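# Band a hair tie around a cable-wrapped charger

## Task

Loop the hair tie around both the charger and its coiled cable. The tie must sit straight across them and stay clear of either end. Every turn of cable that was coiled on the charger at the start must still be coiled there, with no loose or dangling loops. The tie must press each turn against the charger's two wide faces. At the end the charger must rest on the desk, flat on a wide face.

## Robot and tools

Robot: two six-joint arms, left_arm and right_arm, each with a parallel gripper whose fingers can fold. Bases in the scene frame: left_arm at (+0.080, +0.649, 0) m, right_arm at (+0.043, -0.491, 0) m, both yawed only very slightly. Scene frame: origin at table-top height midway between the arms, +x out over the table, +z up, left_arm on the +y side. Image left and right do not match arm names. Cameras: cam_high, cam_low, cam_left_wrist, cam_right_wrist, each 672x504.

Gripper frame: the fingers point along the gripper's +z axis and open and close along its y axis. end_effector_position is the point between the pads when they are shut. The fingertips stick out about 33 mm past it when the gap is 40 mm or less, and about 9 mm when fully open. Grip with the outer quarter of the pads for a true squeeze. Nearer the palm, the fingers fold and pull the part in, and may hold a thin part loosely. A fingertip pushed into a surface also folds easily, so contact can go unnoticed.

Frames for numbers: each arm's reported pose, velocities and offsets are in that arm's own base frame. Rotations turn about the Hand target position. Fixed cameras and the table use the scene frame.

execute_actions(actions, cameras): actions is a list of actions. Each action is a table of up to 15 rows, one row per 1/30 s step. A shorter table repeats its last row until 15 steps have run. Every row has 18 numbers in [-1, 1], covering both arms even if one stays still. First come left dx, dy, dz, rx, ry, rz, then left gripper position, force_limit and speed. The same nine follow for the right arm. dx to rz are offsets from that arm's Hand target at the start of the action, not poses. Every row counts from that same start, not from the previous row. 1.0 equals 0.6 m or 180 degrees. rx, ry, rz form one rotation vector. Sending six zeros re-commands the current Hand target. Gripper position is absolute: +1 is fully open (140 mm), about -0.8 is pads touching, and -1 closes until blocked. force_limit runs from -1 (about 14 N) to +1 (about 58 N). Gripper speed runs from -1 (about 30 mm/s) to +1 (about 250 mm/s); a faster close grips harder. To keep a gripper unchanged, repeat its last three numbers, because 0 is itself a command. cameras is a list of names, ["all"], or []. An empty actions list returns images and the full state.

move(target, speed, blend, stop_force, zero, blocking, cameras): target is one 18-number row laid out as above, or a list of up to 15 such rows. Each row gives offsets from the Hand targets at the start of the move, not from the previous row. Each gripper travels in a straight line. speed is the top path speed in m/s (0.002 to 2, default 0.25), one value or one per target; turning is capped at twice that in rad/s. blend (m) rounds corners in a list; 0 means stop at each target. stop_force (10 to 80 N, one value for both arms) ends an arm's path when it meets that much resistance. It is unreliable while the gripper rotates, and near singular poses such as far reach or a straight wrist. Use a slow speed with a small stop_force, and leave stop_force out when backing off a contact. zero (default true) resets the force baseline before the move. blocking=false returns after about 0.5 s while the move runs, and cannot be combined with stop_force. Paths do not avoid obstacles or the other arm. The result adds a 'move:' line giving how it ended (done, off_target, moving, held, fault) and any limits (paced, held).

wait(seconds 0 to 10): lets the scene run with commands held. stop(): brakes a running move; the fingers keep going. zoom_image(camera, region): camera is cam_high, cam_left_wrist or cam_right_wrist. region is [x0, y0, x1, y1] in pixels, at most 504 wide and 504 high, and can only be used on the latest image. clear_fault(arm): clears a reported torque or force fault on left_arm or right_arm. finished_scene(scene): ends the current scene, given as an integer; it cannot be undone.

Control limits: each step, the commanded pose is clipped to within 70 mm and 16 degrees of the measured pose. Hand target in results is the last commanded pose after clipping, and the next offsets count from it. A gripper may rest short of it; resend or add the gap.

Results: end_effector_position (m), quat_wxyz and velocities are in each arm's base frame. Hand target and Tool commands are also given. object_status: 0 moving, 1 stopped while opening, 2 stopped while closing (grip made), 3 reached the commanded position or pads met. Check for 2 after closing. position_measured is in counts: 3 open, about 75 = 100 mm, 139 = 60 mm, 200 = 20 mm, 230 = pads touching. Also given: joint torques, external joint torques, flange force along the gripper axes, and step readings of position. Wrist depth lists a 7x7 grid of distances in mm per wrist camera, with rows separated by ' / ' and '-' meaning no value.

Avoid the following. Dropping things or letting anything leave the table. Slamming or pressing hard on fixed objects. Contact between the two arms, including one gripper closing on the other's fingers. Sweeping a gripper close to its own arm's base. Large twist or leverage on a held part. Torque limits: waist and shoulder 302, elbow 142, forearm roll 32, wrist pitch 30.5, wrist roll 27.5 N m. A force of 144 N on an arm also faults it, and it then needs clear_fault; after a force fault, release any grip that pins the arm first. Holding loads or straining toward unreachable poses heats motors; after a MOTOR HOT line, ease off or the arm locks for 30 to 60 s.

Each tool is called in YAML: its name, and indented under it one key for each argument.

## Session

execute_actions:
  actions: []

Scene clock: 0.00 s.
left_arm: end_effector_position=(+0.1952, -0.3788, +0.2247) position_measured=3 object_status=3 end_effector_quat_wxyz=(-0.074, +0.908, +0.274, +0.308) | right_arm: end_effector_position=(+0.2638, -0.1700, +0.1638) position_measured=3 object_status=3 end_effector_quat_wxyz=(+0.640, -0.476, -0.450, -0.403)
Joint positions: left_arm=[-1.596 -0.006 2.106 0.542 1.44 -0.794] | right_arm=[-1.042 0.674 2.094 0.376 2.064 -1.183]
Joint velocities: within noise
Joint torques (N m): no reading
External joint torques (N m): no reading
Flange force (N): no reading
Wrist depth (mm): cam_left_wrist=[- 417 414 450 - - - / - - - - - - - / 376 386 - - 424 - - / - 128 - - - 135 114 / - 111 - - - - 104 / - - - - 337 - - / - - - - - - -] | cam_right_wrist=[- - 254 254 1220 - 3349 / - 4007 298 286 901 - 3620 / 297 316 324 300 368 1548 - / 295 140 327 352 408 147 130 / - 315 353 583 434 - 112 / - 323 360 350 328 291 - / - 319 300 277 258 234 -]
Hand target: left_arm +0.1952, -0.3788, +0.2247; -0.074, +0.908, +0.274, +0.308 | right_arm +0.2638, -0.1700, +0.1638; +0.640, -0.476, -0.450, -0.403
Tool commands: left_gripper/position=+1.0 left_gripper/force_limit=+1.0 left_gripper/speed=+1.0 right_gripper/position=+1.0 right_gripper/force_limit=+1.0 right_gripper/speed=+1.0

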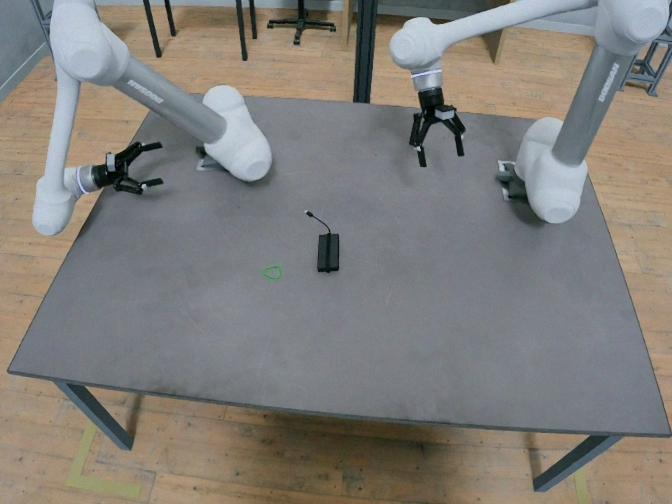

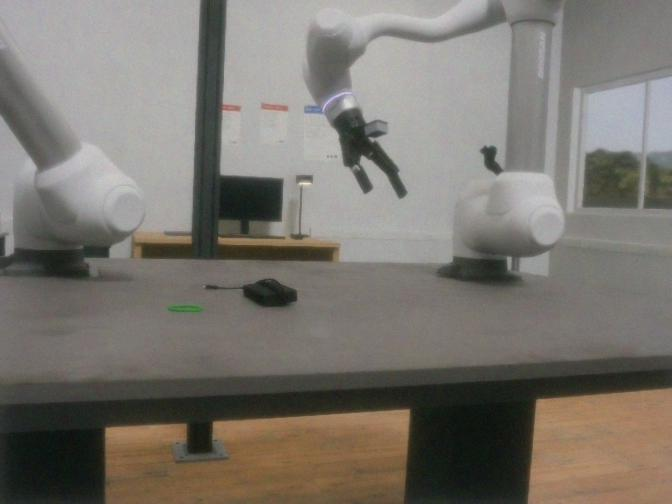

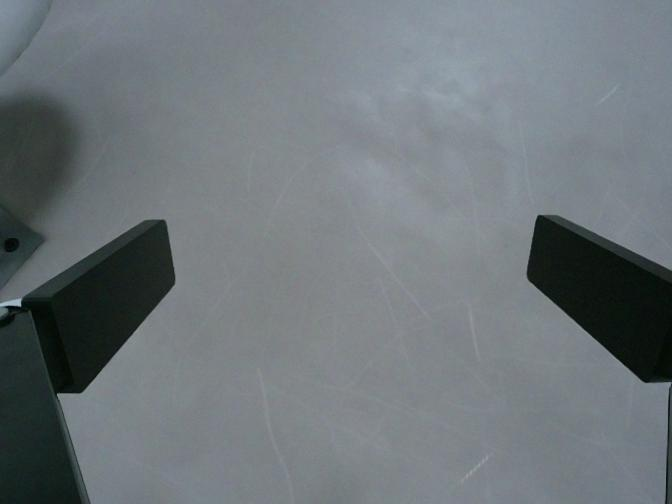

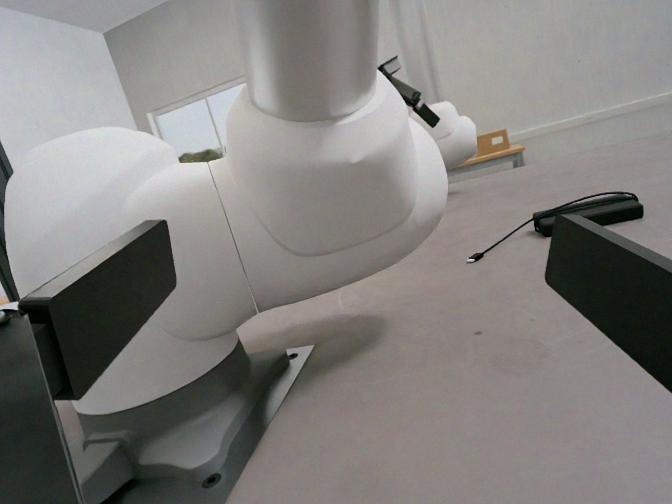

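zoom_image:
  camera: "cam_high"
  region: [240, 190, 380, 295]

zoom_image:
  camera: "cam_low"
  region: [150, 260, 320, 340]

zoom_image:
  camera: "cam_right_wrist"
  region: [440, 160, 672, 300]

Scaled by 3.600 from the camera's 672x504 image, which has a finer 960x720 frame.

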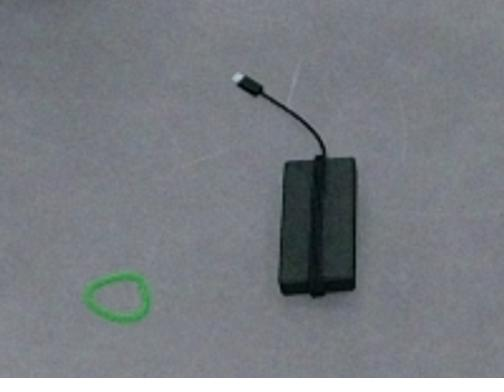

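Scaled by 2.965 from the camera's 672x504 image, which has a finer 960x720 frame.

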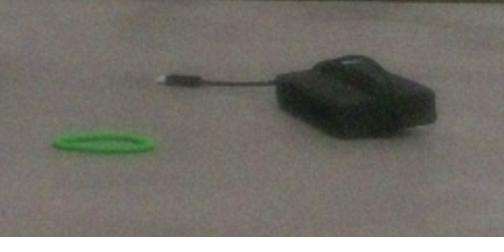

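Scaled by 2.172 from the camera's 672x504 image, which has a finer 960x720 frame.

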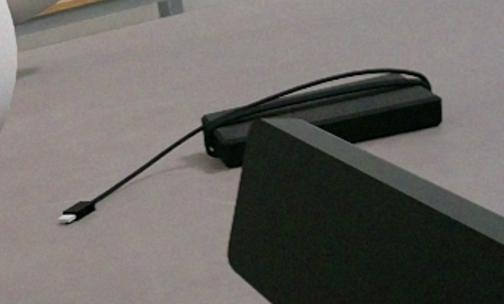

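move:
  target: [0.228,-0.358,0.208,-0.0486,0.2022,-0.1798,1,1,1,0,0,0,0,0,0,1,1,1]
  cameras: ["all"]

Scene clock: 36.93 s.
left_arm: end_effector_position=(+0.3320, -0.5936, +0.3495) position_measured=3 object_status=3 end_effector_quat_wxyz=(+0.000, +1.000, +0.001, +0.000) | right_arm: end_effector_position=(+0.2638, -0.1700, +0.1638) position_measured=3 object_status=3 end_effector_quat_wxyz=(+0.640, -0.476, -0.450, -0.403)
Joint positions: left_arm=[-1.112 0.204 1.506 0.001 1.431 0.458] | right_arm=[-1.042 0.674 2.094 0.376 2.064 -1.183]
Joint torques (N m): left_arm=[-4.48 -61.95 -42.76 4.63 -0.17 0.53] | right_arm=[-2.07 -80.24 -12.05 1.69 2.87 0.13]
External joint torques (N m): left_arm=[4.58 -1.55 0.65 -0.26 0.15 -0.53] | right_arm=[2.16 0.94 -2.38 0.11 -0.2 -0.15]
Flange force (N): left_arm=[3.5 -5.9 0.4] | right_arm=[-0.3 5.8 -3.7]
Wrist depth (mm): cam_left_wrist=[- - - - - - - / - - - - - - 454 / - - - - - - - / - 127 - - - 135 114 / - 111 - - - - 104 / - - - - - 614 - / - - - - - - -] | cam_right_wrist=[- - 256 254 1226 3400 3506 / 3506 - 298 285 1320 3074 - / 298 316 325 301 366 1352 - / 293 140 328 347 392 144 117 / - 315 353 564 - 355 112 / - 324 359 341 346 331 253 / - 319 305 285 - 232 233]
Hand target: left_arm +0.3320, -0.5936, +0.3495; +0.000, +1.000, +0.001, +0.000 | right_arm +0.2638, -0.1700, +0.1638; +0.640, -0.476, -0.450, -0.403
Off the commanded pose: left_arm 0.000 m, 0 deg | right_arm 0.000 m, 0 deg.
move: done

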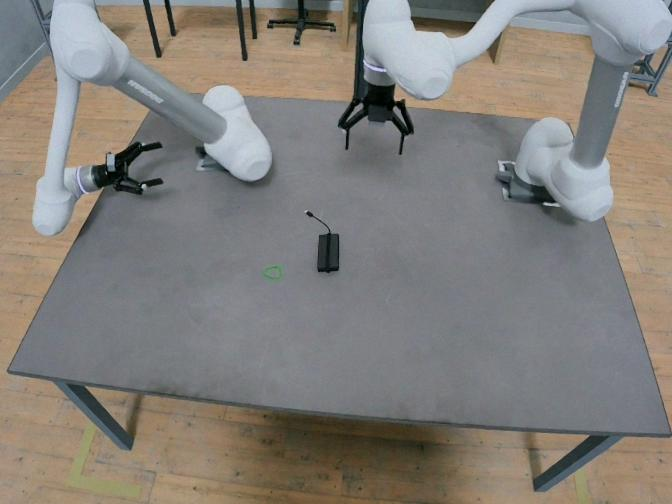

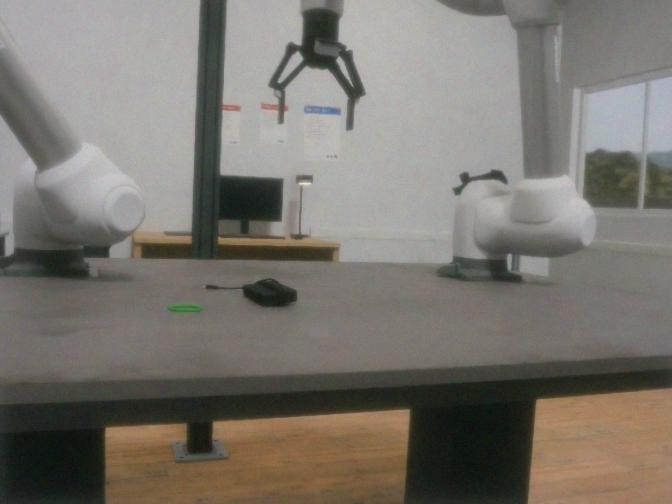

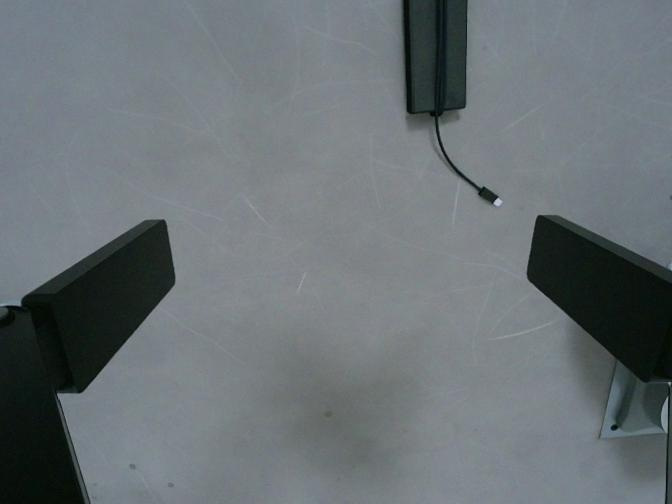

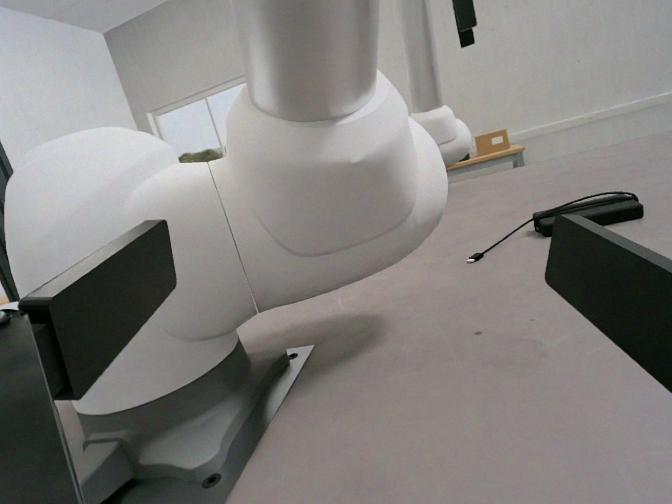

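move:
  target: [0.2,-0.2,-0.1,0,0,0,1,1,1,0,0,0,0,0,0,1,1,1]
  cameras: ["cam_high","cam_left_wrist"]

Scene clock: 44.17 s.
left_arm: end_effector_position=(+0.4520, -0.7136, +0.2895) position_measured=3 object_status=3 end_effector_quat_wxyz=(+0.000, +1.000, +0.001, +0.000) | right_arm: end_effector_position=(+0.2638, -0.1700, +0.1638) position_measured=3 object_status=3 end_effector_quat_wxyz=(+0.640, -0.476, -0.450, -0.403)
Joint positions: left_arm=[-1.047 0.487 1.224 0.001 1.43 0.522] | right_arm=[-1.042 0.674 2.094 0.376 2.064 -1.183]
Joint torques (N m): left_arm=[-4.48 -87.78 -43.19 4.57 -0.15 0.11] | right_arm=[-1.96 -80.09 -12.42 1.63 2.88 0.11]
External joint torques (N m): left_arm=[4.31 -3.56 1.06 -0.21 0.12 -0.11] | right_arm=[1.95 0.91 -1.8 0.15 -0.21 -0.12]
Flange force (N): left_arm=[-0.3 -9.8 0.5] | right_arm=[-0.5 5.1 -2.7]
Wrist depth (mm): cam_left_wrist=[- - - - - - 350 / - 384 - - - - 398 / - - - - - - - / - 128 429 - - 135 121 / - 128 - 492 - - 103 / - - - - 502 495 - / - 551 572 - - 380 -] | cam_right_wrist=[2609 - 257 254 1233 3117 3400 / - 4488 297 287 1254 - - / 296 316 325 300 368 3349 989 / 293 139 329 351 398 147 118 / - 316 356 558 - - 112 / - 323 362 - 321 285 - / - 319 302 286 260 230 227]
Hand target: left_arm +0.4520, -0.7136, +0.2895; +0.000, +1.000, +0.001, +0.000 | right_arm +0.2638, -0.1700, +0.1638; +0.640, -0.476, -0.450, -0.403
Off the commanded pose: left_arm 0.000 m, 0 deg | right_arm 0.000 m, 0 deg.
move: done
Images, in order (width x height): cam_high 672x504, cam_left_wrist 672x504.

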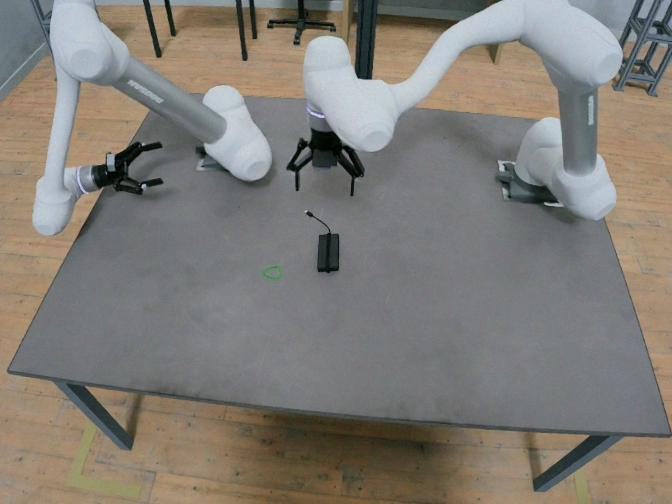

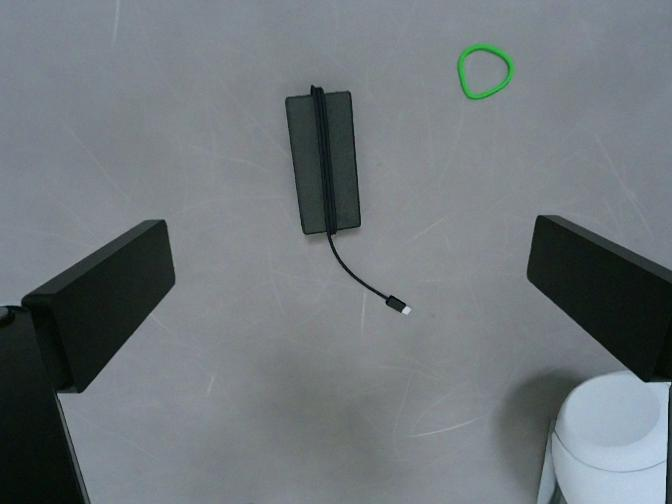

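move:
  target: [-0.1,0.4,0.15,0,0,0,1,1,1,0.347,0.693,0.31,-0.532,-0.121,0.0133,1,1,1]
  cameras: ["cam_high","cam_right_wrist"]

Scene clock: 66.20 s.
left_arm: end_effector_position=(+0.3920, -0.4736, +0.3795) position_measured=3 object_status=3 end_effector_quat_wxyz=(+0.000, +1.000, +0.001, +0.000) | right_arm: end_effector_position=(+0.4720, +0.2457, +0.3498) position_measured=3 object_status=3 end_effector_quat_wxyz=(+0.000, +0.707, +0.707, +0.000)
Joint positions: left_arm=[-0.936 0.093 1.581 0.001 1.467 0.634] | right_arm=[0.415 -0.034 1.766 0 1.409 0.415]
Joint torques (N m): left_arm=[-4.66 -50.3 -42.62 4.57 -0.22 0.08] | right_arm=[-1.15 -38.18 -38.82 4.06 0.19 0.13]
External joint torques (N m): left_arm=[4.59 -1.73 0.31 -0.2 0.18 -0.08] | right_arm=[1.09 0.04 -2.76 0.25 -0.22 -0.13]
Flange force (N): left_arm=[3.8 -6.9 -0.1] | right_arm=[3.7 3.2 -3.9]
Wrist depth (mm): cam_left_wrist=[- 447 - - - - - / - - 480 - - - - / - - - - - 507 - / - 128 - 533 547 135 109 / - 119 - - 596 - 103 / - 602 627 652 - 654 - / - - - - - - -] | cam_right_wrist=[- - - - - - 431 / 454 - - 457 - - - / 473 468 - 484 - - - / - 130 - 516 - 148 117 / - 120 - 550 - - 112 / - - - 597 - - - / - 639 - - - - -]
Hand target: left_arm +0.3920, -0.4736, +0.3795; +0.000, +1.000, +0.001, +0.000 | right_arm +0.4720, +0.2458, +0.3498; +0.000, +0.707, +0.707, +0.000
Off the commanded pose: left_arm 0.000 m, 0 deg | right_arm 0.000 m, 0 deg.
move: done
Images, in order (width x height): cam_high 672x504, cam_right_wrist 672x504.

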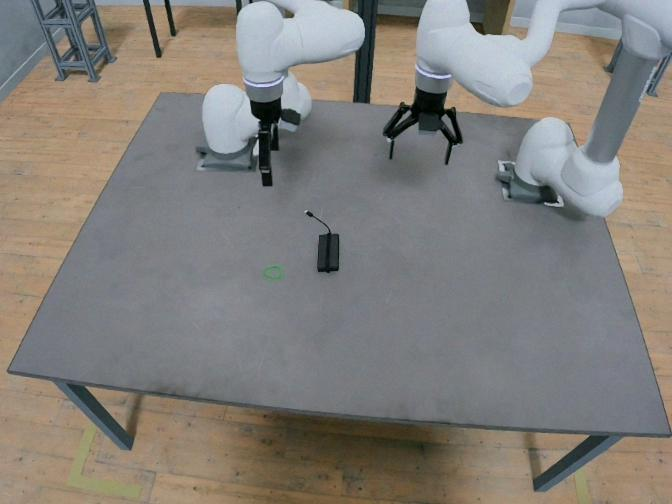

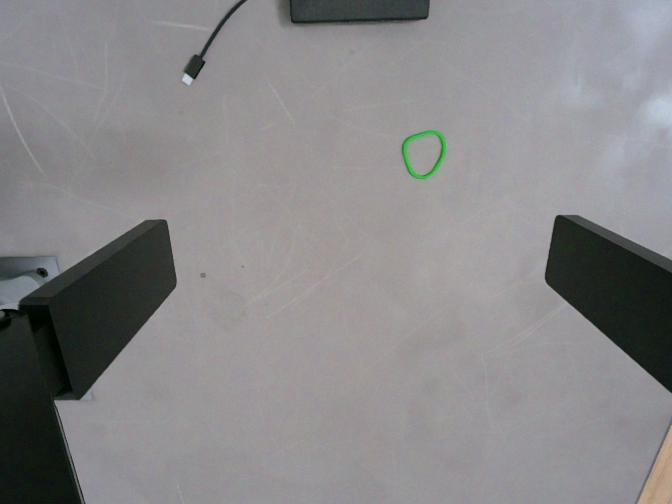

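move:
  target: [0,0,0,0,0,0,1,1,1,0.13,0.13,-0.25,0,0,0,1,1,1]
  cameras: ["cam_right_wrist"]

Scene clock: 69.33 s.
left_arm: end_effector_position=(+0.3920, -0.4736, +0.3795) position_measured=3 object_status=3 end_effector_quat_wxyz=(+0.000, +1.000, +0.001, +0.000) | right_arm: end_effector_position=(+0.5500, +0.3238, +0.1999) position_measured=3 object_status=3 end_effector_quat_wxyz=(+0.000, +0.707, +0.707, +0.000)
Joint positions: left_arm=[-0.936 0.093 1.581 0.001 1.467 0.634] | right_arm=[0.478 0.205 1.784 0 1.152 0.478]
Joint torques (N m): left_arm=[-4.21 -50.11 -42.62 4.58 -0.23 0.16] | right_arm=[-2.13 -60.79 -35.67 3.72 0.25 0.17]
External joint torques (N m): left_arm=[4.26 -2.13 0.26 -0.19 0.19 -0.16] | right_arm=[2.14 0.61 -3.13 0.29 -0.29 -0.17]
Flange force (N): left_arm=[2.9 -6.9 -0.3] | right_arm=[6.1 4.4 -2.6]
Wrist depth (mm): cam_left_wrist=[- - - - - - 440 / - - - - - - - / - - - - - - - / - 128 - - - 135 109 / - 110 - - - - 104 / - - - 618 - - - / - - - - 725 - -] | cam_right_wrist=[296 289 266 274 295 293 290 / 313 318 - 291 308 317 318 / 341 332 338 331 345 329 330 / 347 130 357 355 - 147 131 / - 129 - - - - 112 / - - - 404 412 431 429 / - - - - - - -]
Hand target: left_arm +0.3920, -0.4736, +0.3795; +0.000, +1.000, +0.001, +0.000 | right_arm +0.5500, +0.3238, +0.1998; +0.000, +0.707, +0.707, +0.000
Off the commanded pose: left_arm 0.000 m, 0 deg | right_arm 0.000 m, 0 deg.
move: done
Images, in order (width x height): cam_right_wrist 672x504.

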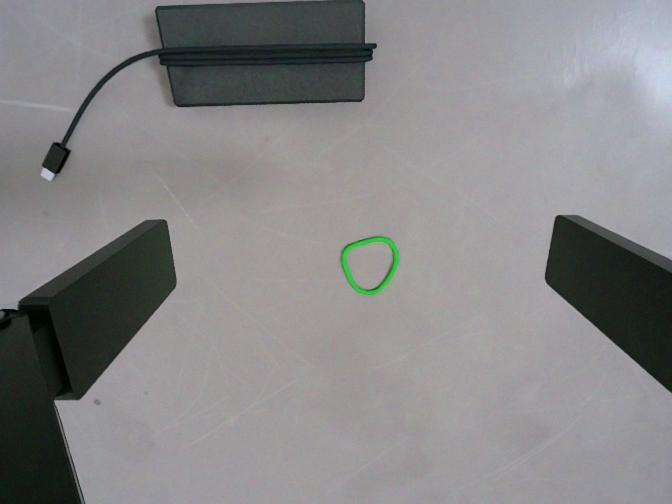

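move:
  target: [0,0,0,0,0,0,1,1,1,0.025,-0.08,-0.2,0,0,0,1,1,1]
  cameras: ["cam_right_wrist","cam_low","cam_high"]

zoom_image:
  camera: "cam_low"
  region: [100, 210, 320, 340]

Scene clock: 82.63 s.
left_arm: end_effector_position=(+0.3920, -0.4736, +0.3795) position_measured=3 object_status=3 end_effector_quat_wxyz=(+0.000, +1.000, +0.001, +0.000) | right_arm: end_effector_position=(+0.5650, +0.2758, +0.0798) position_measured=3 object_status=3 end_effector_quat_wxyz=(+0.000, +0.707, +0.707, +0.000)
Joint positions: left_arm=[-0.936 0.093 1.581 0.001 1.467 0.634] | right_arm=[0.399 0.293 1.917 0 0.931 0.399]
Joint torques (N m): left_arm=[-4.26 -50.59 -42.55 4.56 -0.21 0.12] | right_arm=[-1.74 -64.57 -31.5 3.27 0.15 0.11]
External joint torques (N m): left_arm=[4.23 -1.34 0.32 -0.18 0.17 -0.12] | right_arm=[1.77 0.61 -2.31 0.24 -0.18 -0.11]
Flange force (N): left_arm=[3.7 -6.0 0.0] | right_arm=[4.7 3.6 -0.9]
Wrist depth (mm): cam_left_wrist=[- - - 433 - 447 - / - 446 - - - 458 502 / - 524 - - - - 503 / - 128 - 543 550 135 114 / - 119 - 602 - - 103 / - 586 - - - 638 - / - - - - 679 - -] | cam_right_wrist=[189 189 189 188 188 188 188 / 198 197 200 200 202 202 197 / 216 215 213 210 212 210 213 / 222 139 223 228 227 147 120 / - 121 - 244 243 245 112 / - 262 - 262 261 261 260 / - - - 289 284 283 284]
Hand target: left_arm +0.3920, -0.4736, +0.3795; +0.000, +1.000, +0.001, +0.000 | right_arm +0.5650, +0.2758, +0.0798; +0.000, +0.707, +0.707, +0.000
Off the commanded pose: left_arm 0.000 m, 0 deg | right_arm 0.000 m, 0 deg.
move: done
Images, in order (width x height): cam_high 672x504, cam_low 672x504, cam_right_wrist 672x504.

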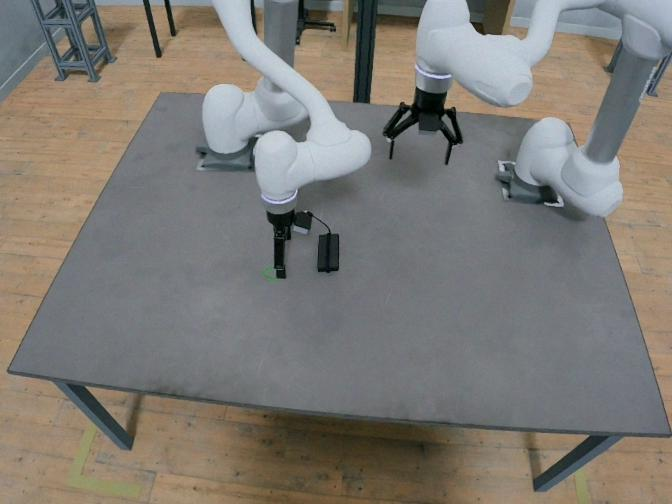

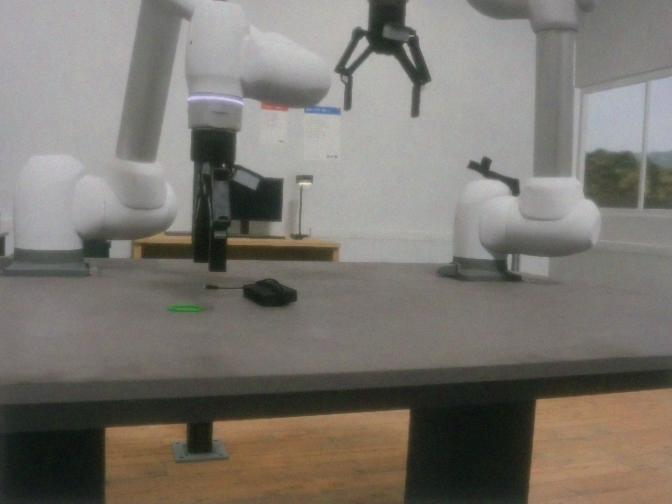

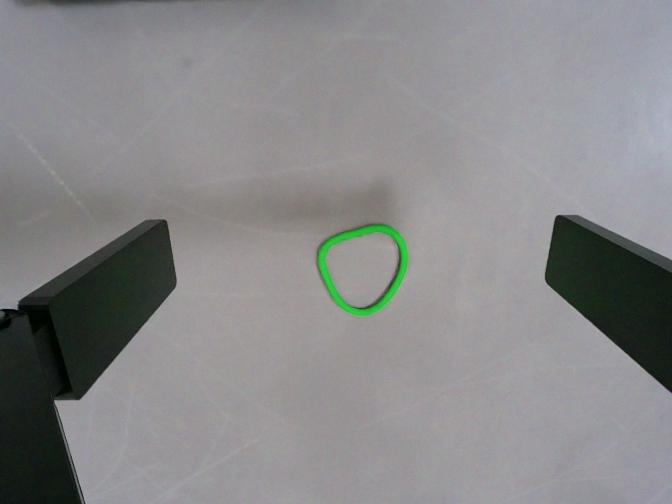

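Scaled by 2.291 from the camera's 672x504 image, which has a finer 960x720 frame.

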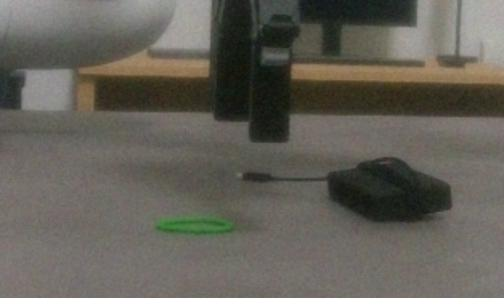

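move:
  target: [0,0,0,0,0,0,1,1,1,0.007,-0.063,-0.01,0,0,0,-0.8,0,0]
  cameras: ["cam_right_wrist","cam_low","cam_high"]

zoom_image:
  camera: "cam_low"
  region: [100, 210, 320, 340]

Scene clock: 90.33 s.
left_arm: end_effector_position=(+0.3920, -0.4736, +0.3795) position_measured=3 object_status=3 end_effector_quat_wxyz=(+0.000, +1.000, +0.001, +0.000) | right_arm: end_effector_position=(+0.5692, +0.2380, +0.0738) position_measured=229 object_status=0 end_effector_quat_wxyz=(+0.000, +0.707, +0.707, +0.000)
Joint positions: left_arm=[-0.936 0.093 1.581 0.001 1.467 0.634] | right_arm=[0.34 0.283 1.945 0 0.913 0.34]
Joint torques (N m): left_arm=[-4.61 -50.77 -42.58 4.58 -0.25 0.1] | right_arm=[-2.13 -62.7 -30.35 3.26 0.2 0.16]
External joint torques (N m): left_arm=[4.63 -1.42 0.28 -0.2 0.21 -0.1] | right_arm=[2.08 0.37 -3.01 0.2 -0.23 -0.16]
Flange force (N): left_arm=[4.2 -6.5 -0.2] | right_arm=[5.3 4.6 -1.5]
Wrist depth (mm): cam_left_wrist=[- - - - - - - / - - - - 495 - - / - 503 - - 490 - - / - 128 - - - 135 108 / - 112 - - - - 104 / - 616 - - - - - / - - - 701 699 - -] | cam_right_wrist=[- 184 186 187 183 184 184 / 195 194 197 194 194 194 191 / 205 207 207 206 205 203 204 / 224 220 218 123 215 220 218 / 236 234 85 90 90 83 231 / - 60 70 - - 70 - / - - 68 - - - 60]
Hand target: left_arm +0.3920, -0.4736, +0.3795; +0.000, +1.000, +0.001, +0.000 | right_arm +0.5692, +0.2380, +0.0738; +0.000, +0.707, +0.707, +0.000
Off the commanded pose: left_arm 0.000 m, 0 deg | right_arm 0.000 m, 0 deg.
move: done
Images, in order (width x height): cam_high 672x504, cam_low 672x504, cam_right_wrist 672x504.

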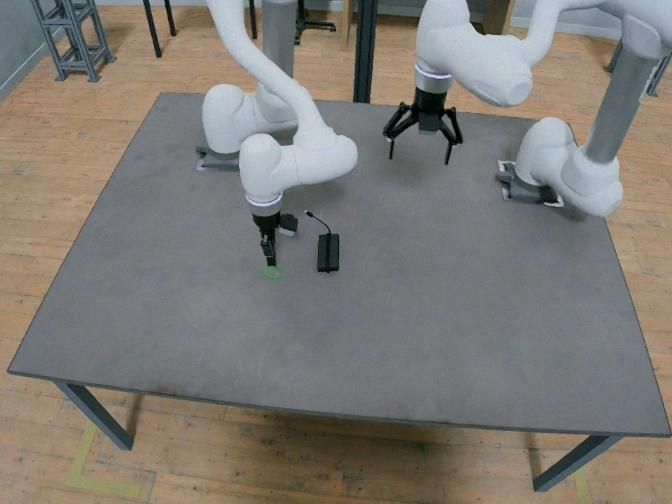

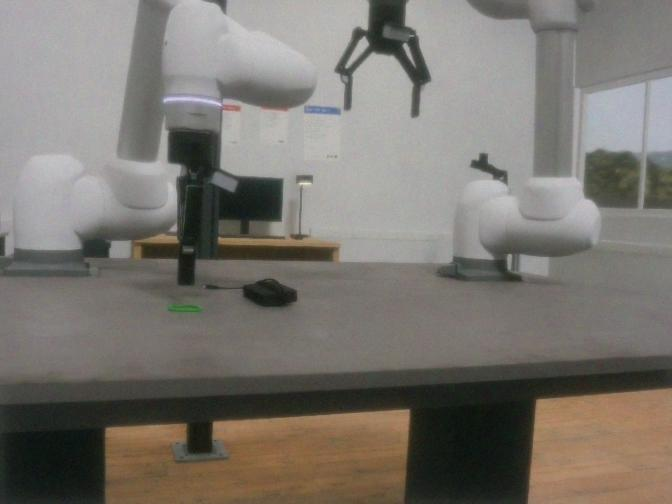

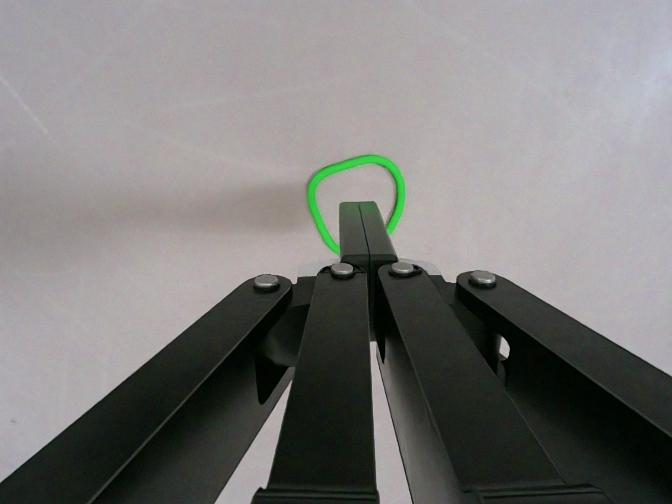

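Scaled by 2.291 from the camera's 672x504 image, which has a finer 960x720 frame.

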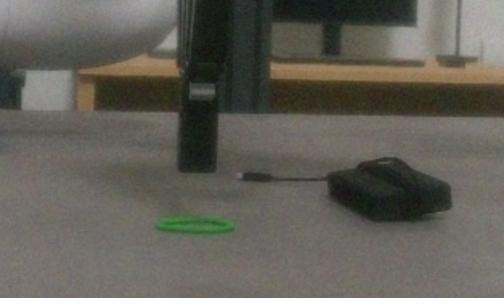

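move:
  target: [0,0,0,0,0,0,1,1,1,0,0.0035,-0.043,0,0,0,-0.8,0,0]
  cameras: ["cam_right_wrist","cam_low"]
  speed: 0.1

zoom_image:
  camera: "cam_low"
  region: [130, 240, 260, 340]

Scene clock: 95.93 s.
left_arm: end_effector_position=(+0.3920, -0.4736, +0.3795) position_measured=3 object_status=3 end_effector_quat_wxyz=(+0.000, +1.000, +0.001, +0.000) | right_arm: end_effector_position=(+0.5692, +0.2401, +0.0480) position_measured=229 object_status=3 end_effector_quat_wxyz=(+0.000, +0.707, +0.707, +0.000)
Joint positions: left_arm=[-0.936 0.093 1.581 0.001 1.467 0.634] | right_arm=[0.343 0.313 1.962 0 0.866 0.343]
Joint torques (N m): left_arm=[-4.56 -50.25 -42.62 4.6 -0.21 0.11] | right_arm=[-1.84 -63.9 -29.26 3.1 0.26 0.18]
External joint torques (N m): left_arm=[4.5 -1.88 0.24 -0.21 0.17 -0.11] | right_arm=[1.86 -0.12 -2.7 0.22 -0.27 -0.18]
Flange force (N): left_arm=[3.6 -6.9 -0.2] | right_arm=[4.5 3.6 -1.6]
Wrist depth (mm): cam_left_wrist=[- - - - - - - / - - - - 471 - - / 523 - - - - - 514 / 521 128 537 546 - 135 114 / - 111 - - - - 104 / - - - - 652 - - / - - - - - - -] | cam_right_wrist=[161 161 161 161 161 162 160 / 171 171 171 168 170 169 171 / 181 177 181 179 181 - 180 / 194 - 191 123 187 193 192 / 208 205 85 90 90 86 203 / - 60 70 - - 70 - / - - 68 - - - 60]
Hand target: left_arm +0.3920, -0.4736, +0.3795; +0.000, +1.000, +0.001, +0.000 | right_arm +0.5692, +0.2401, +0.0480; +0.000, +0.707, +0.707, +0.000
Off the commanded pose: left_arm 0.000 m, 0 deg | right_arm 0.000 m, 0 deg.
move: done
Images, in order (width x height): cam_low 672x504, cam_right_wrist 672x504.

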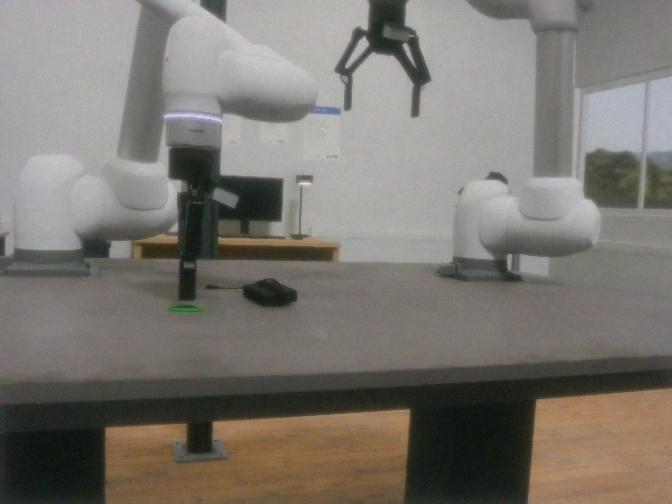

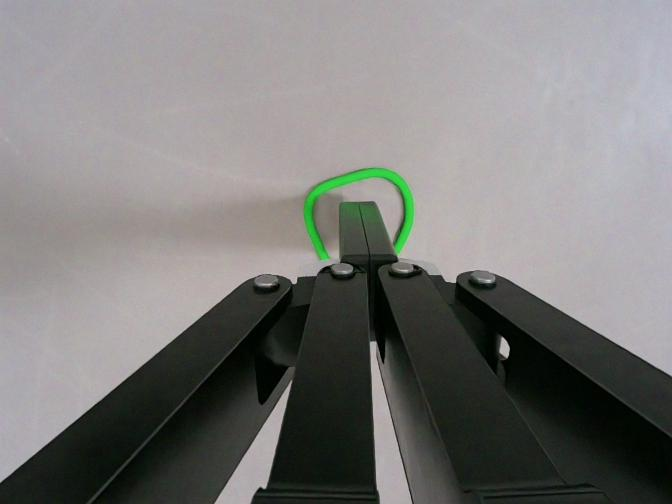

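Scaled by 3.877 from the camera's 672x504 image, which has a finer 960x720 frame.

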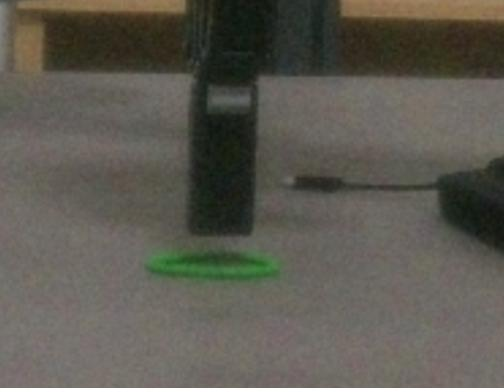

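move:
  target: [0,0,0,0,0,0,1,1,1,0,-0.0015,-0.035,0,0,0,-0.8,0,0]
  cameras: ["cam_right_wrist","cam_low"]
  speed: 0.006
  stop_force: 10

zoom_image:
  camera: "cam_low"
  region: [130, 240, 260, 340]

Scene clock: 103.50 s.
left_arm: end_effector_position=(+0.3920, -0.4736, +0.3795) position_measured=3 object_status=3 end_effector_quat_wxyz=(+0.000, +1.000, +0.001, +0.000) | right_arm: end_effector_position=(+0.5693, +0.2394, +0.0333) position_measured=229 object_status=3 end_effector_quat_wxyz=(+0.000, +0.707, +0.707, +0.000)
Joint positions: left_arm=[-0.936 0.093 1.581 0.001 1.467 0.634] | right_arm=[0.342 0.329 1.973 0 0.839 0.342]
Joint torques (N m): left_arm=[-3.97 -50.37 -42.48 4.55 -0.22 0.11] | right_arm=[-2.79 -49.2 -21.47 2.88 -1.64 0.25]
External joint torques (N m): left_arm=[3.94 -1.82 0.18 -0.18 0.18 -0.11] | right_arm=[2.83 -15.73 -9.74 0.35 1.63 -0.25]
Flange force (N): left_arm=[3.0 -6.2 -0.3] | right_arm=[3.7 -2.0 -27.9]
Wrist depth (mm): cam_left_wrist=[- 446 - 441 445 459 - / - - - 487 - - - / - - - 495 - - - / - 138 - - - 135 108 / - 111 596 588 - - 104 / - - - - - 650 - / - - - 672 - - -] | cam_right_wrist=[148 150 148 147 147 147 147 / 158 156 156 156 156 156 156 / 167 166 166 164 166 165 165 / - 177 175 137 173 177 176 / 193 - 85 90 90 82 189 / - 60 70 - - 70 - / - - 68 - - - 60]
Hand target: left_arm +0.3920, -0.4736, +0.3795; +0.000, +1.000, +0.001, +0.000 | right_arm +0.5693, +0.2394, +0.0333; +0.000, +0.707, +0.707, +0.000 (not the last commanded pose)
Off the commanded pose: left_arm 0.000 m, 0 deg | right_arm 0.006 m, 0 deg.
move: contact (right_arm)
Images, in order (width x height): cam_low 672x504, cam_right_wrist 672x504.

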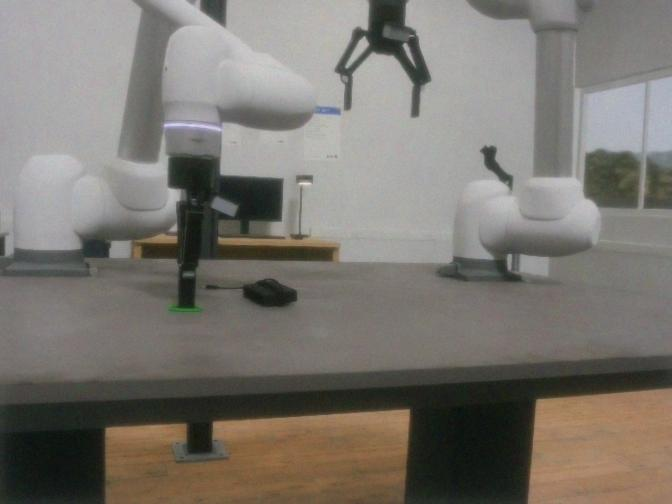

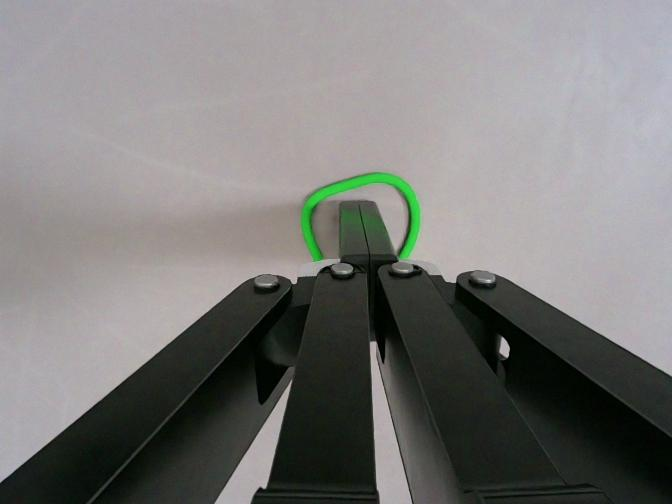

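Scaled by 3.877 from the camera's 672x504 image, which has a finer 960x720 frame.

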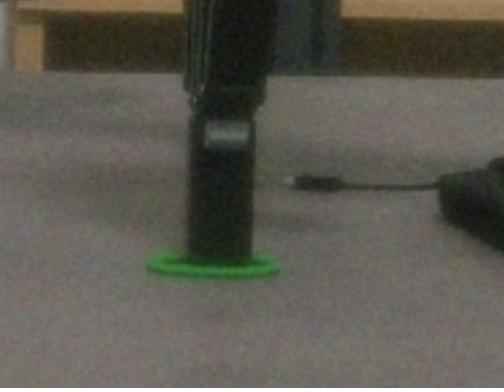

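move:
  target: [0,0,0,0,0,0,1,1,1,0,0,0.0028,0,0,0,-0.8,0,0]
  speed: 0.02

move:
  target: [0,0,0,0,0,0,1,1,1,0,0,0,0,0,0,-0.42,0,-1]
  cameras: ["cam_right_wrist","cam_low"]

zoom_image:
  camera: "cam_right_wrist"
  region: [230, 120, 480, 300]

zoom_image:
  camera: "cam_low"
  region: [130, 240, 260, 340]

Scene clock: 110.73 s.
left_arm: end_effector_position=(+0.3920, -0.4736, +0.3795) position_measured=3 object_status=3 end_effector_quat_wxyz=(+0.000, +1.000, +0.001, +0.000) | right_arm: end_effector_position=(+0.5693, +0.2394, +0.0349) position_measured=229 object_status=3 end_effector_quat_wxyz=(+0.000, +0.707, +0.707, +0.000)
Joint positions: left_arm=[-0.936 0.093 1.581 0.001 1.467 0.634] | right_arm=[0.342 0.327 1.972 0 0.842 0.342]
Joint torques (N m): left_arm=[-4.06 -50.5 -42.72 4.57 -0.25 0.17] | right_arm=[-1.78 -65.36 -28.67 3.07 0.25 0.17]
External joint torques (N m): left_arm=[4.17 -1.55 0.39 -0.18 0.21 -0.17] | right_arm=[1.68 0.64 -2.75 0.19 -0.27 -0.17]
Flange force (N): left_arm=[3.3 -6.3 0.0] | right_arm=[4.6 4.7 -0.6]
Wrist depth (mm): cam_left_wrist=[- - - 445 - - - / - 487 483 - 466 451 - / 491 496 - - - - - / - 128 - 531 514 144 108 / - 110 - - - 591 104 / - 646 - - - - - / - - - - - 681 -] | cam_right_wrist=[149 149 149 149 149 146 148 / 157 157 159 158 157 157 157 / 168 167 168 165 167 167 167 / 180 179 176 123 176 179 178 / - 188 85 90 90 86 188 / - 60 70 - - 70 - / - - 68 - - - 60]
Hand target: left_arm +0.3920, -0.4736, +0.3795; +0.000, +1.000, +0.001, +0.000 | right_arm +0.5693, +0.2394, +0.0349; +0.000, +0.707, +0.707, +0.000
Off the commanded pose: left_arm 0.000 m, 0 deg | right_arm 0.000 m, 0 deg.
move: done

Scene clock: 111.97 s.
left_arm: end_effector_position=(+0.3920, -0.4736, +0.3795) position_measured=3 object_status=3 end_effector_quat_wxyz=(+0.000, +1.000, +0.001, +0.000) | right_arm: end_effector_position=(+0.5693, +0.2394, +0.0350) position_measured=182 object_status=0 end_effector_quat_wxyz=(+0.000, +0.707, +0.707, +0.000)
Joint positions: left_arm=[-0.936 0.093 1.581 0.001 1.467 0.634] | right_arm=[0.342 0.327 1.972 0 0.842 0.342]
Joint torques (N m): left_arm=[-4.36 -50.72 -42.62 4.56 -0.21 0.14] | right_arm=[-2.09 -64.78 -28.12 3.06 0.23 0.2]
External joint torques (N m): left_arm=[4.28 -1.22 0.4 -0.19 0.18 -0.14] | right_arm=[2.07 -0.16 -3.43 0.21 -0.26 -0.2]
Flange force (N): left_arm=[3.8 -6.0 0.1] | right_arm=[5.3 4.7 -2.0]
Wrist depth (mm): cam_left_wrist=[- - 433 - - - - / 468 - - - - 450 - / - 543 - - - - - / - 128 547 518 - 135 109 / - 112 - 581 - - 104 / - - - 638 - - - / - - - 660 - - -] | cam_right_wrist=[149 149 149 149 149 149 149 / 160 158 160 158 158 156 157 / 168 168 166 166 168 171 166 / 179 179 177 177 149 174 179 / - 85 85 189 111 83 88 / - - 63 207 - 59 - / - - - 224 - - -]
Hand target: left_arm +0.3920, -0.4736, +0.3795; +0.000, +1.000, +0.001, +0.000 | right_arm +0.5693, +0.2394, +0.0349; +0.000, +0.707, +0.707, +0.000
Off the commanded pose: left_arm 0.000 m, 0 deg | right_arm 0.000 m, 0 deg.
move: done
Images, in order (width x height): cam_low 672x504, cam_right_wrist 672x504.

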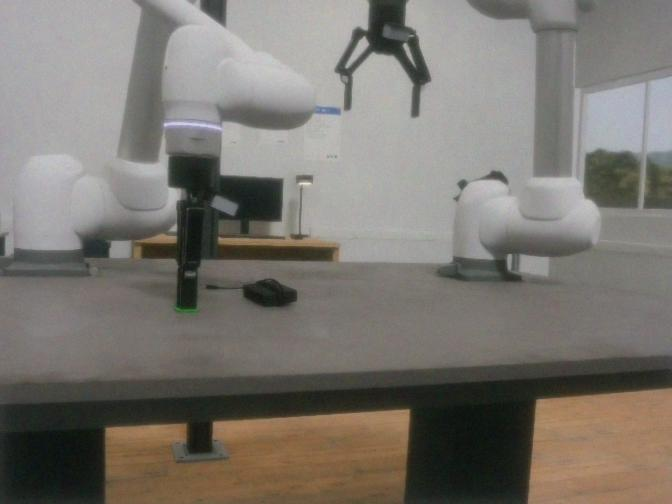

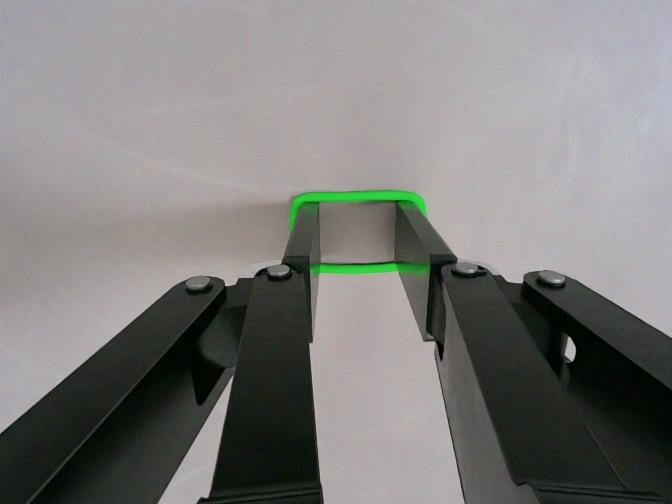

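Scaled by 2.016 from the camera's 672x504 image, which has a finer 960x720 frame.

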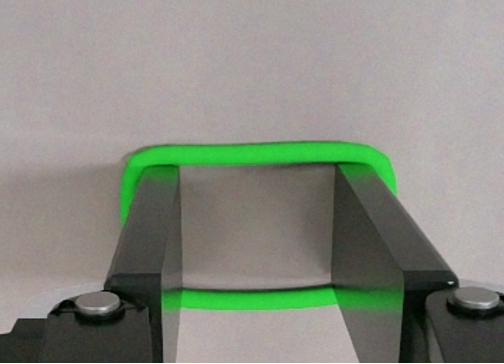

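Scaled by 3.877 from the camera's 672x504 image, which has a finer 960x720 frame.

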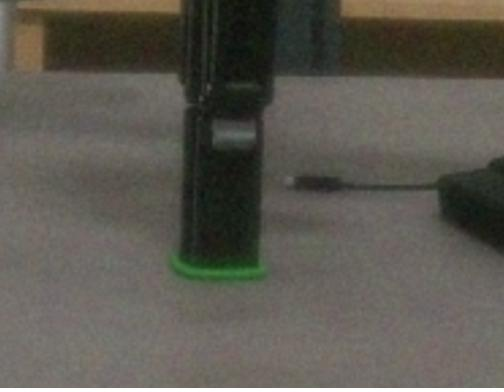

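move:
  target: [0,0,0,0,0,0,1,1,1,0,0,-0.0008,0,0,0,-0.32,0,-1]

move:
  target: [0,0,0,0,0,0,1,1,1,0,0,0.2,0,0,0,-0.32,0,-1]
  cameras: ["cam_right_wrist","cam_low"]
  speed: 0.05

zoom_image:
  camera: "cam_right_wrist"
  region: [230, 120, 480, 300]

zoom_image:
  camera: "cam_low"
  region: [130, 180, 260, 280]

Scene clock: 116.50 s.
left_arm: end_effector_position=(+0.3920, -0.4736, +0.3795) position_measured=3 object_status=3 end_effector_quat_wxyz=(+0.000, +1.000, +0.001, +0.000) | right_arm: end_effector_position=(+0.5693, +0.2394, +0.0345) position_measured=169 object_status=3 end_effector_quat_wxyz=(+0.000, +0.707, +0.707, +0.000)
Joint positions: left_arm=[-0.936 0.093 1.581 0.001 1.467 0.634] | right_arm=[0.342 0.328 1.972 0 0.841 0.342]
Joint torques (N m): left_arm=[-4.09 -50.62 -42.72 4.61 -0.18 0.15] | right_arm=[-1.89 -58.13 -23.43 3.07 0.48 0.12]
External joint torques (N m): left_arm=[4.07 -1.66 0.34 -0.22 0.14 -0.15] | right_arm=[1.94 -6.89 -8.05 0.19 -0.5 -0.12]
Flange force (N): left_arm=[3.1 -6.3 0.0] | right_arm=[5.2 4.8 -12.5]
Wrist depth (mm): cam_left_wrist=[- - - 466 - 418 439 / - 463 501 - - 455 - / - - 502 - - - 521 / - 128 - 533 - 135 120 / - 128 - - - - 103 / - 623 - - 625 658 - / - - - - 692 - -] | cam_right_wrist=[- 149 149 149 148 148 148 / 157 158 157 157 157 157 157 / 167 168 167 167 167 167 167 / 179 178 174 176 146 176 178 / - 87 79 191 126 83 79 / - - 63 206 - 59 - / - - - 220 - - -]
Hand target: left_arm +0.3920, -0.4736, +0.3795; +0.000, +1.000, +0.001, +0.000 | right_arm +0.5693, +0.2394, +0.0345; +0.000, +0.707, +0.707, +0.000
Off the commanded pose: left_arm 0.000 m, 0 deg | right_arm 0.000 m, 0 deg.
move: done

Scene clock: 119.27 s.
left_arm: end_effector_position=(+0.3920, -0.4736, +0.3795) position_measured=3 object_status=3 end_effector_quat_wxyz=(+0.000, +1.000, +0.001, +0.000) | right_arm: end_effector_position=(+0.5693, +0.2394, +0.1544) position_measured=169 object_status=3 end_effector_quat_wxyz=(+0.000, +0.707, +0.707, +0.000)
Joint positions: left_arm=[-0.936 0.093 1.581 0.001 1.467 0.634] | right_arm=[0.342 0.208 1.871 0 1.062 0.342]
Joint torques (N m): left_arm=[-3.8 -50.16 -42.74 4.58 -0.22 0.16] | right_arm=[-2.08 -58.77 -34.27 3.57 0.35 0.2]
External joint torques (N m): left_arm=[3.89 -1.87 0.47 -0.2 0.18 -0.16] | right_arm=[2.1 0.55 -2.45 0.24 -0.37 -0.2]
Flange force (N): left_arm=[2.5 -6.5 0.1] | right_arm=[4.9 3.8 -1.3]
Wrist depth (mm): cam_left_wrist=[- - - 429 420 433 - / 465 - 479 - - 439 - / - - - 528 - - - / - 128 - - - 136 109 / - 111 - 556 - 578 104 / - - - - - - - / - - - - 701 - -] | cam_right_wrist=[255 255 254 250 254 254 256 / 269 268 266 278 278 270 274 / 286 290 - - 286 272 287 / - 307 298 292 145 - - / - 85 79 327 - 83 82 / - - 63 351 - 59 - / - - - - - - -]
Hand target: left_arm +0.3920, -0.4736, +0.3795; +0.000, +1.000, +0.001, +0.000 | right_arm +0.5693, +0.2394, +0.1545; +0.000, +0.707, +0.707, +0.000
Off the commanded pose: left_arm 0.000 m, 0 deg | right_arm 0.000 m, 0 deg.
move: done
Images, in order (width x height): cam_low 672x504, cam_right_wrist 672x504.

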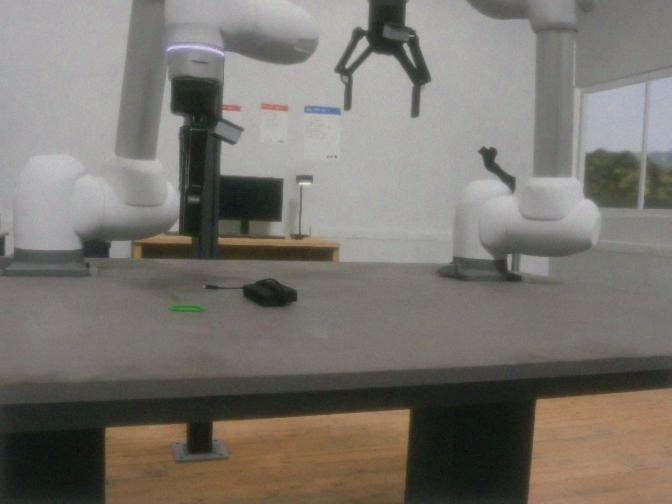

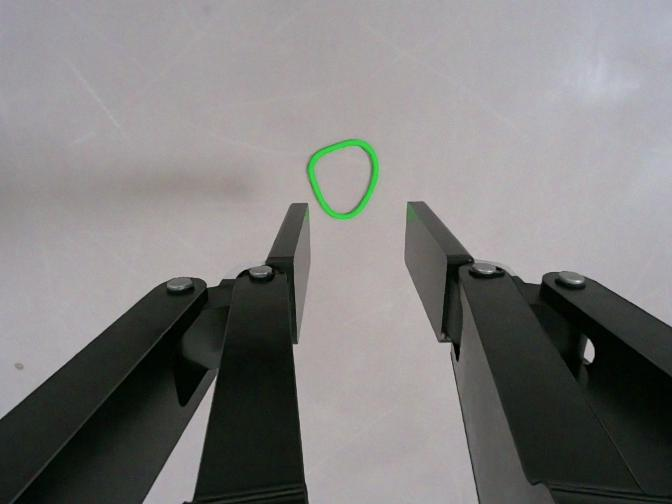

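Scaled by 2.016 from the camera's 672x504 image, which has a finer 960x720 frame.

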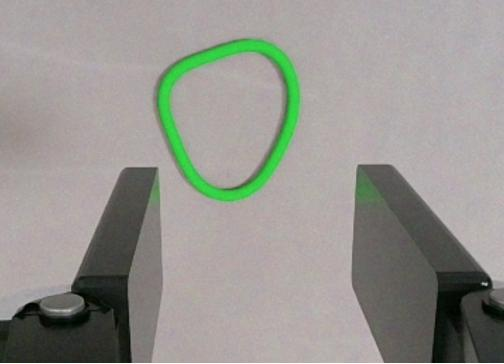

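Scaled by 3.877 from the camera's 672x504 image, which has a finer 960x720 frame.

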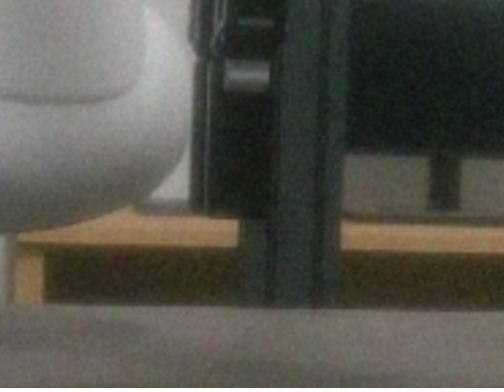

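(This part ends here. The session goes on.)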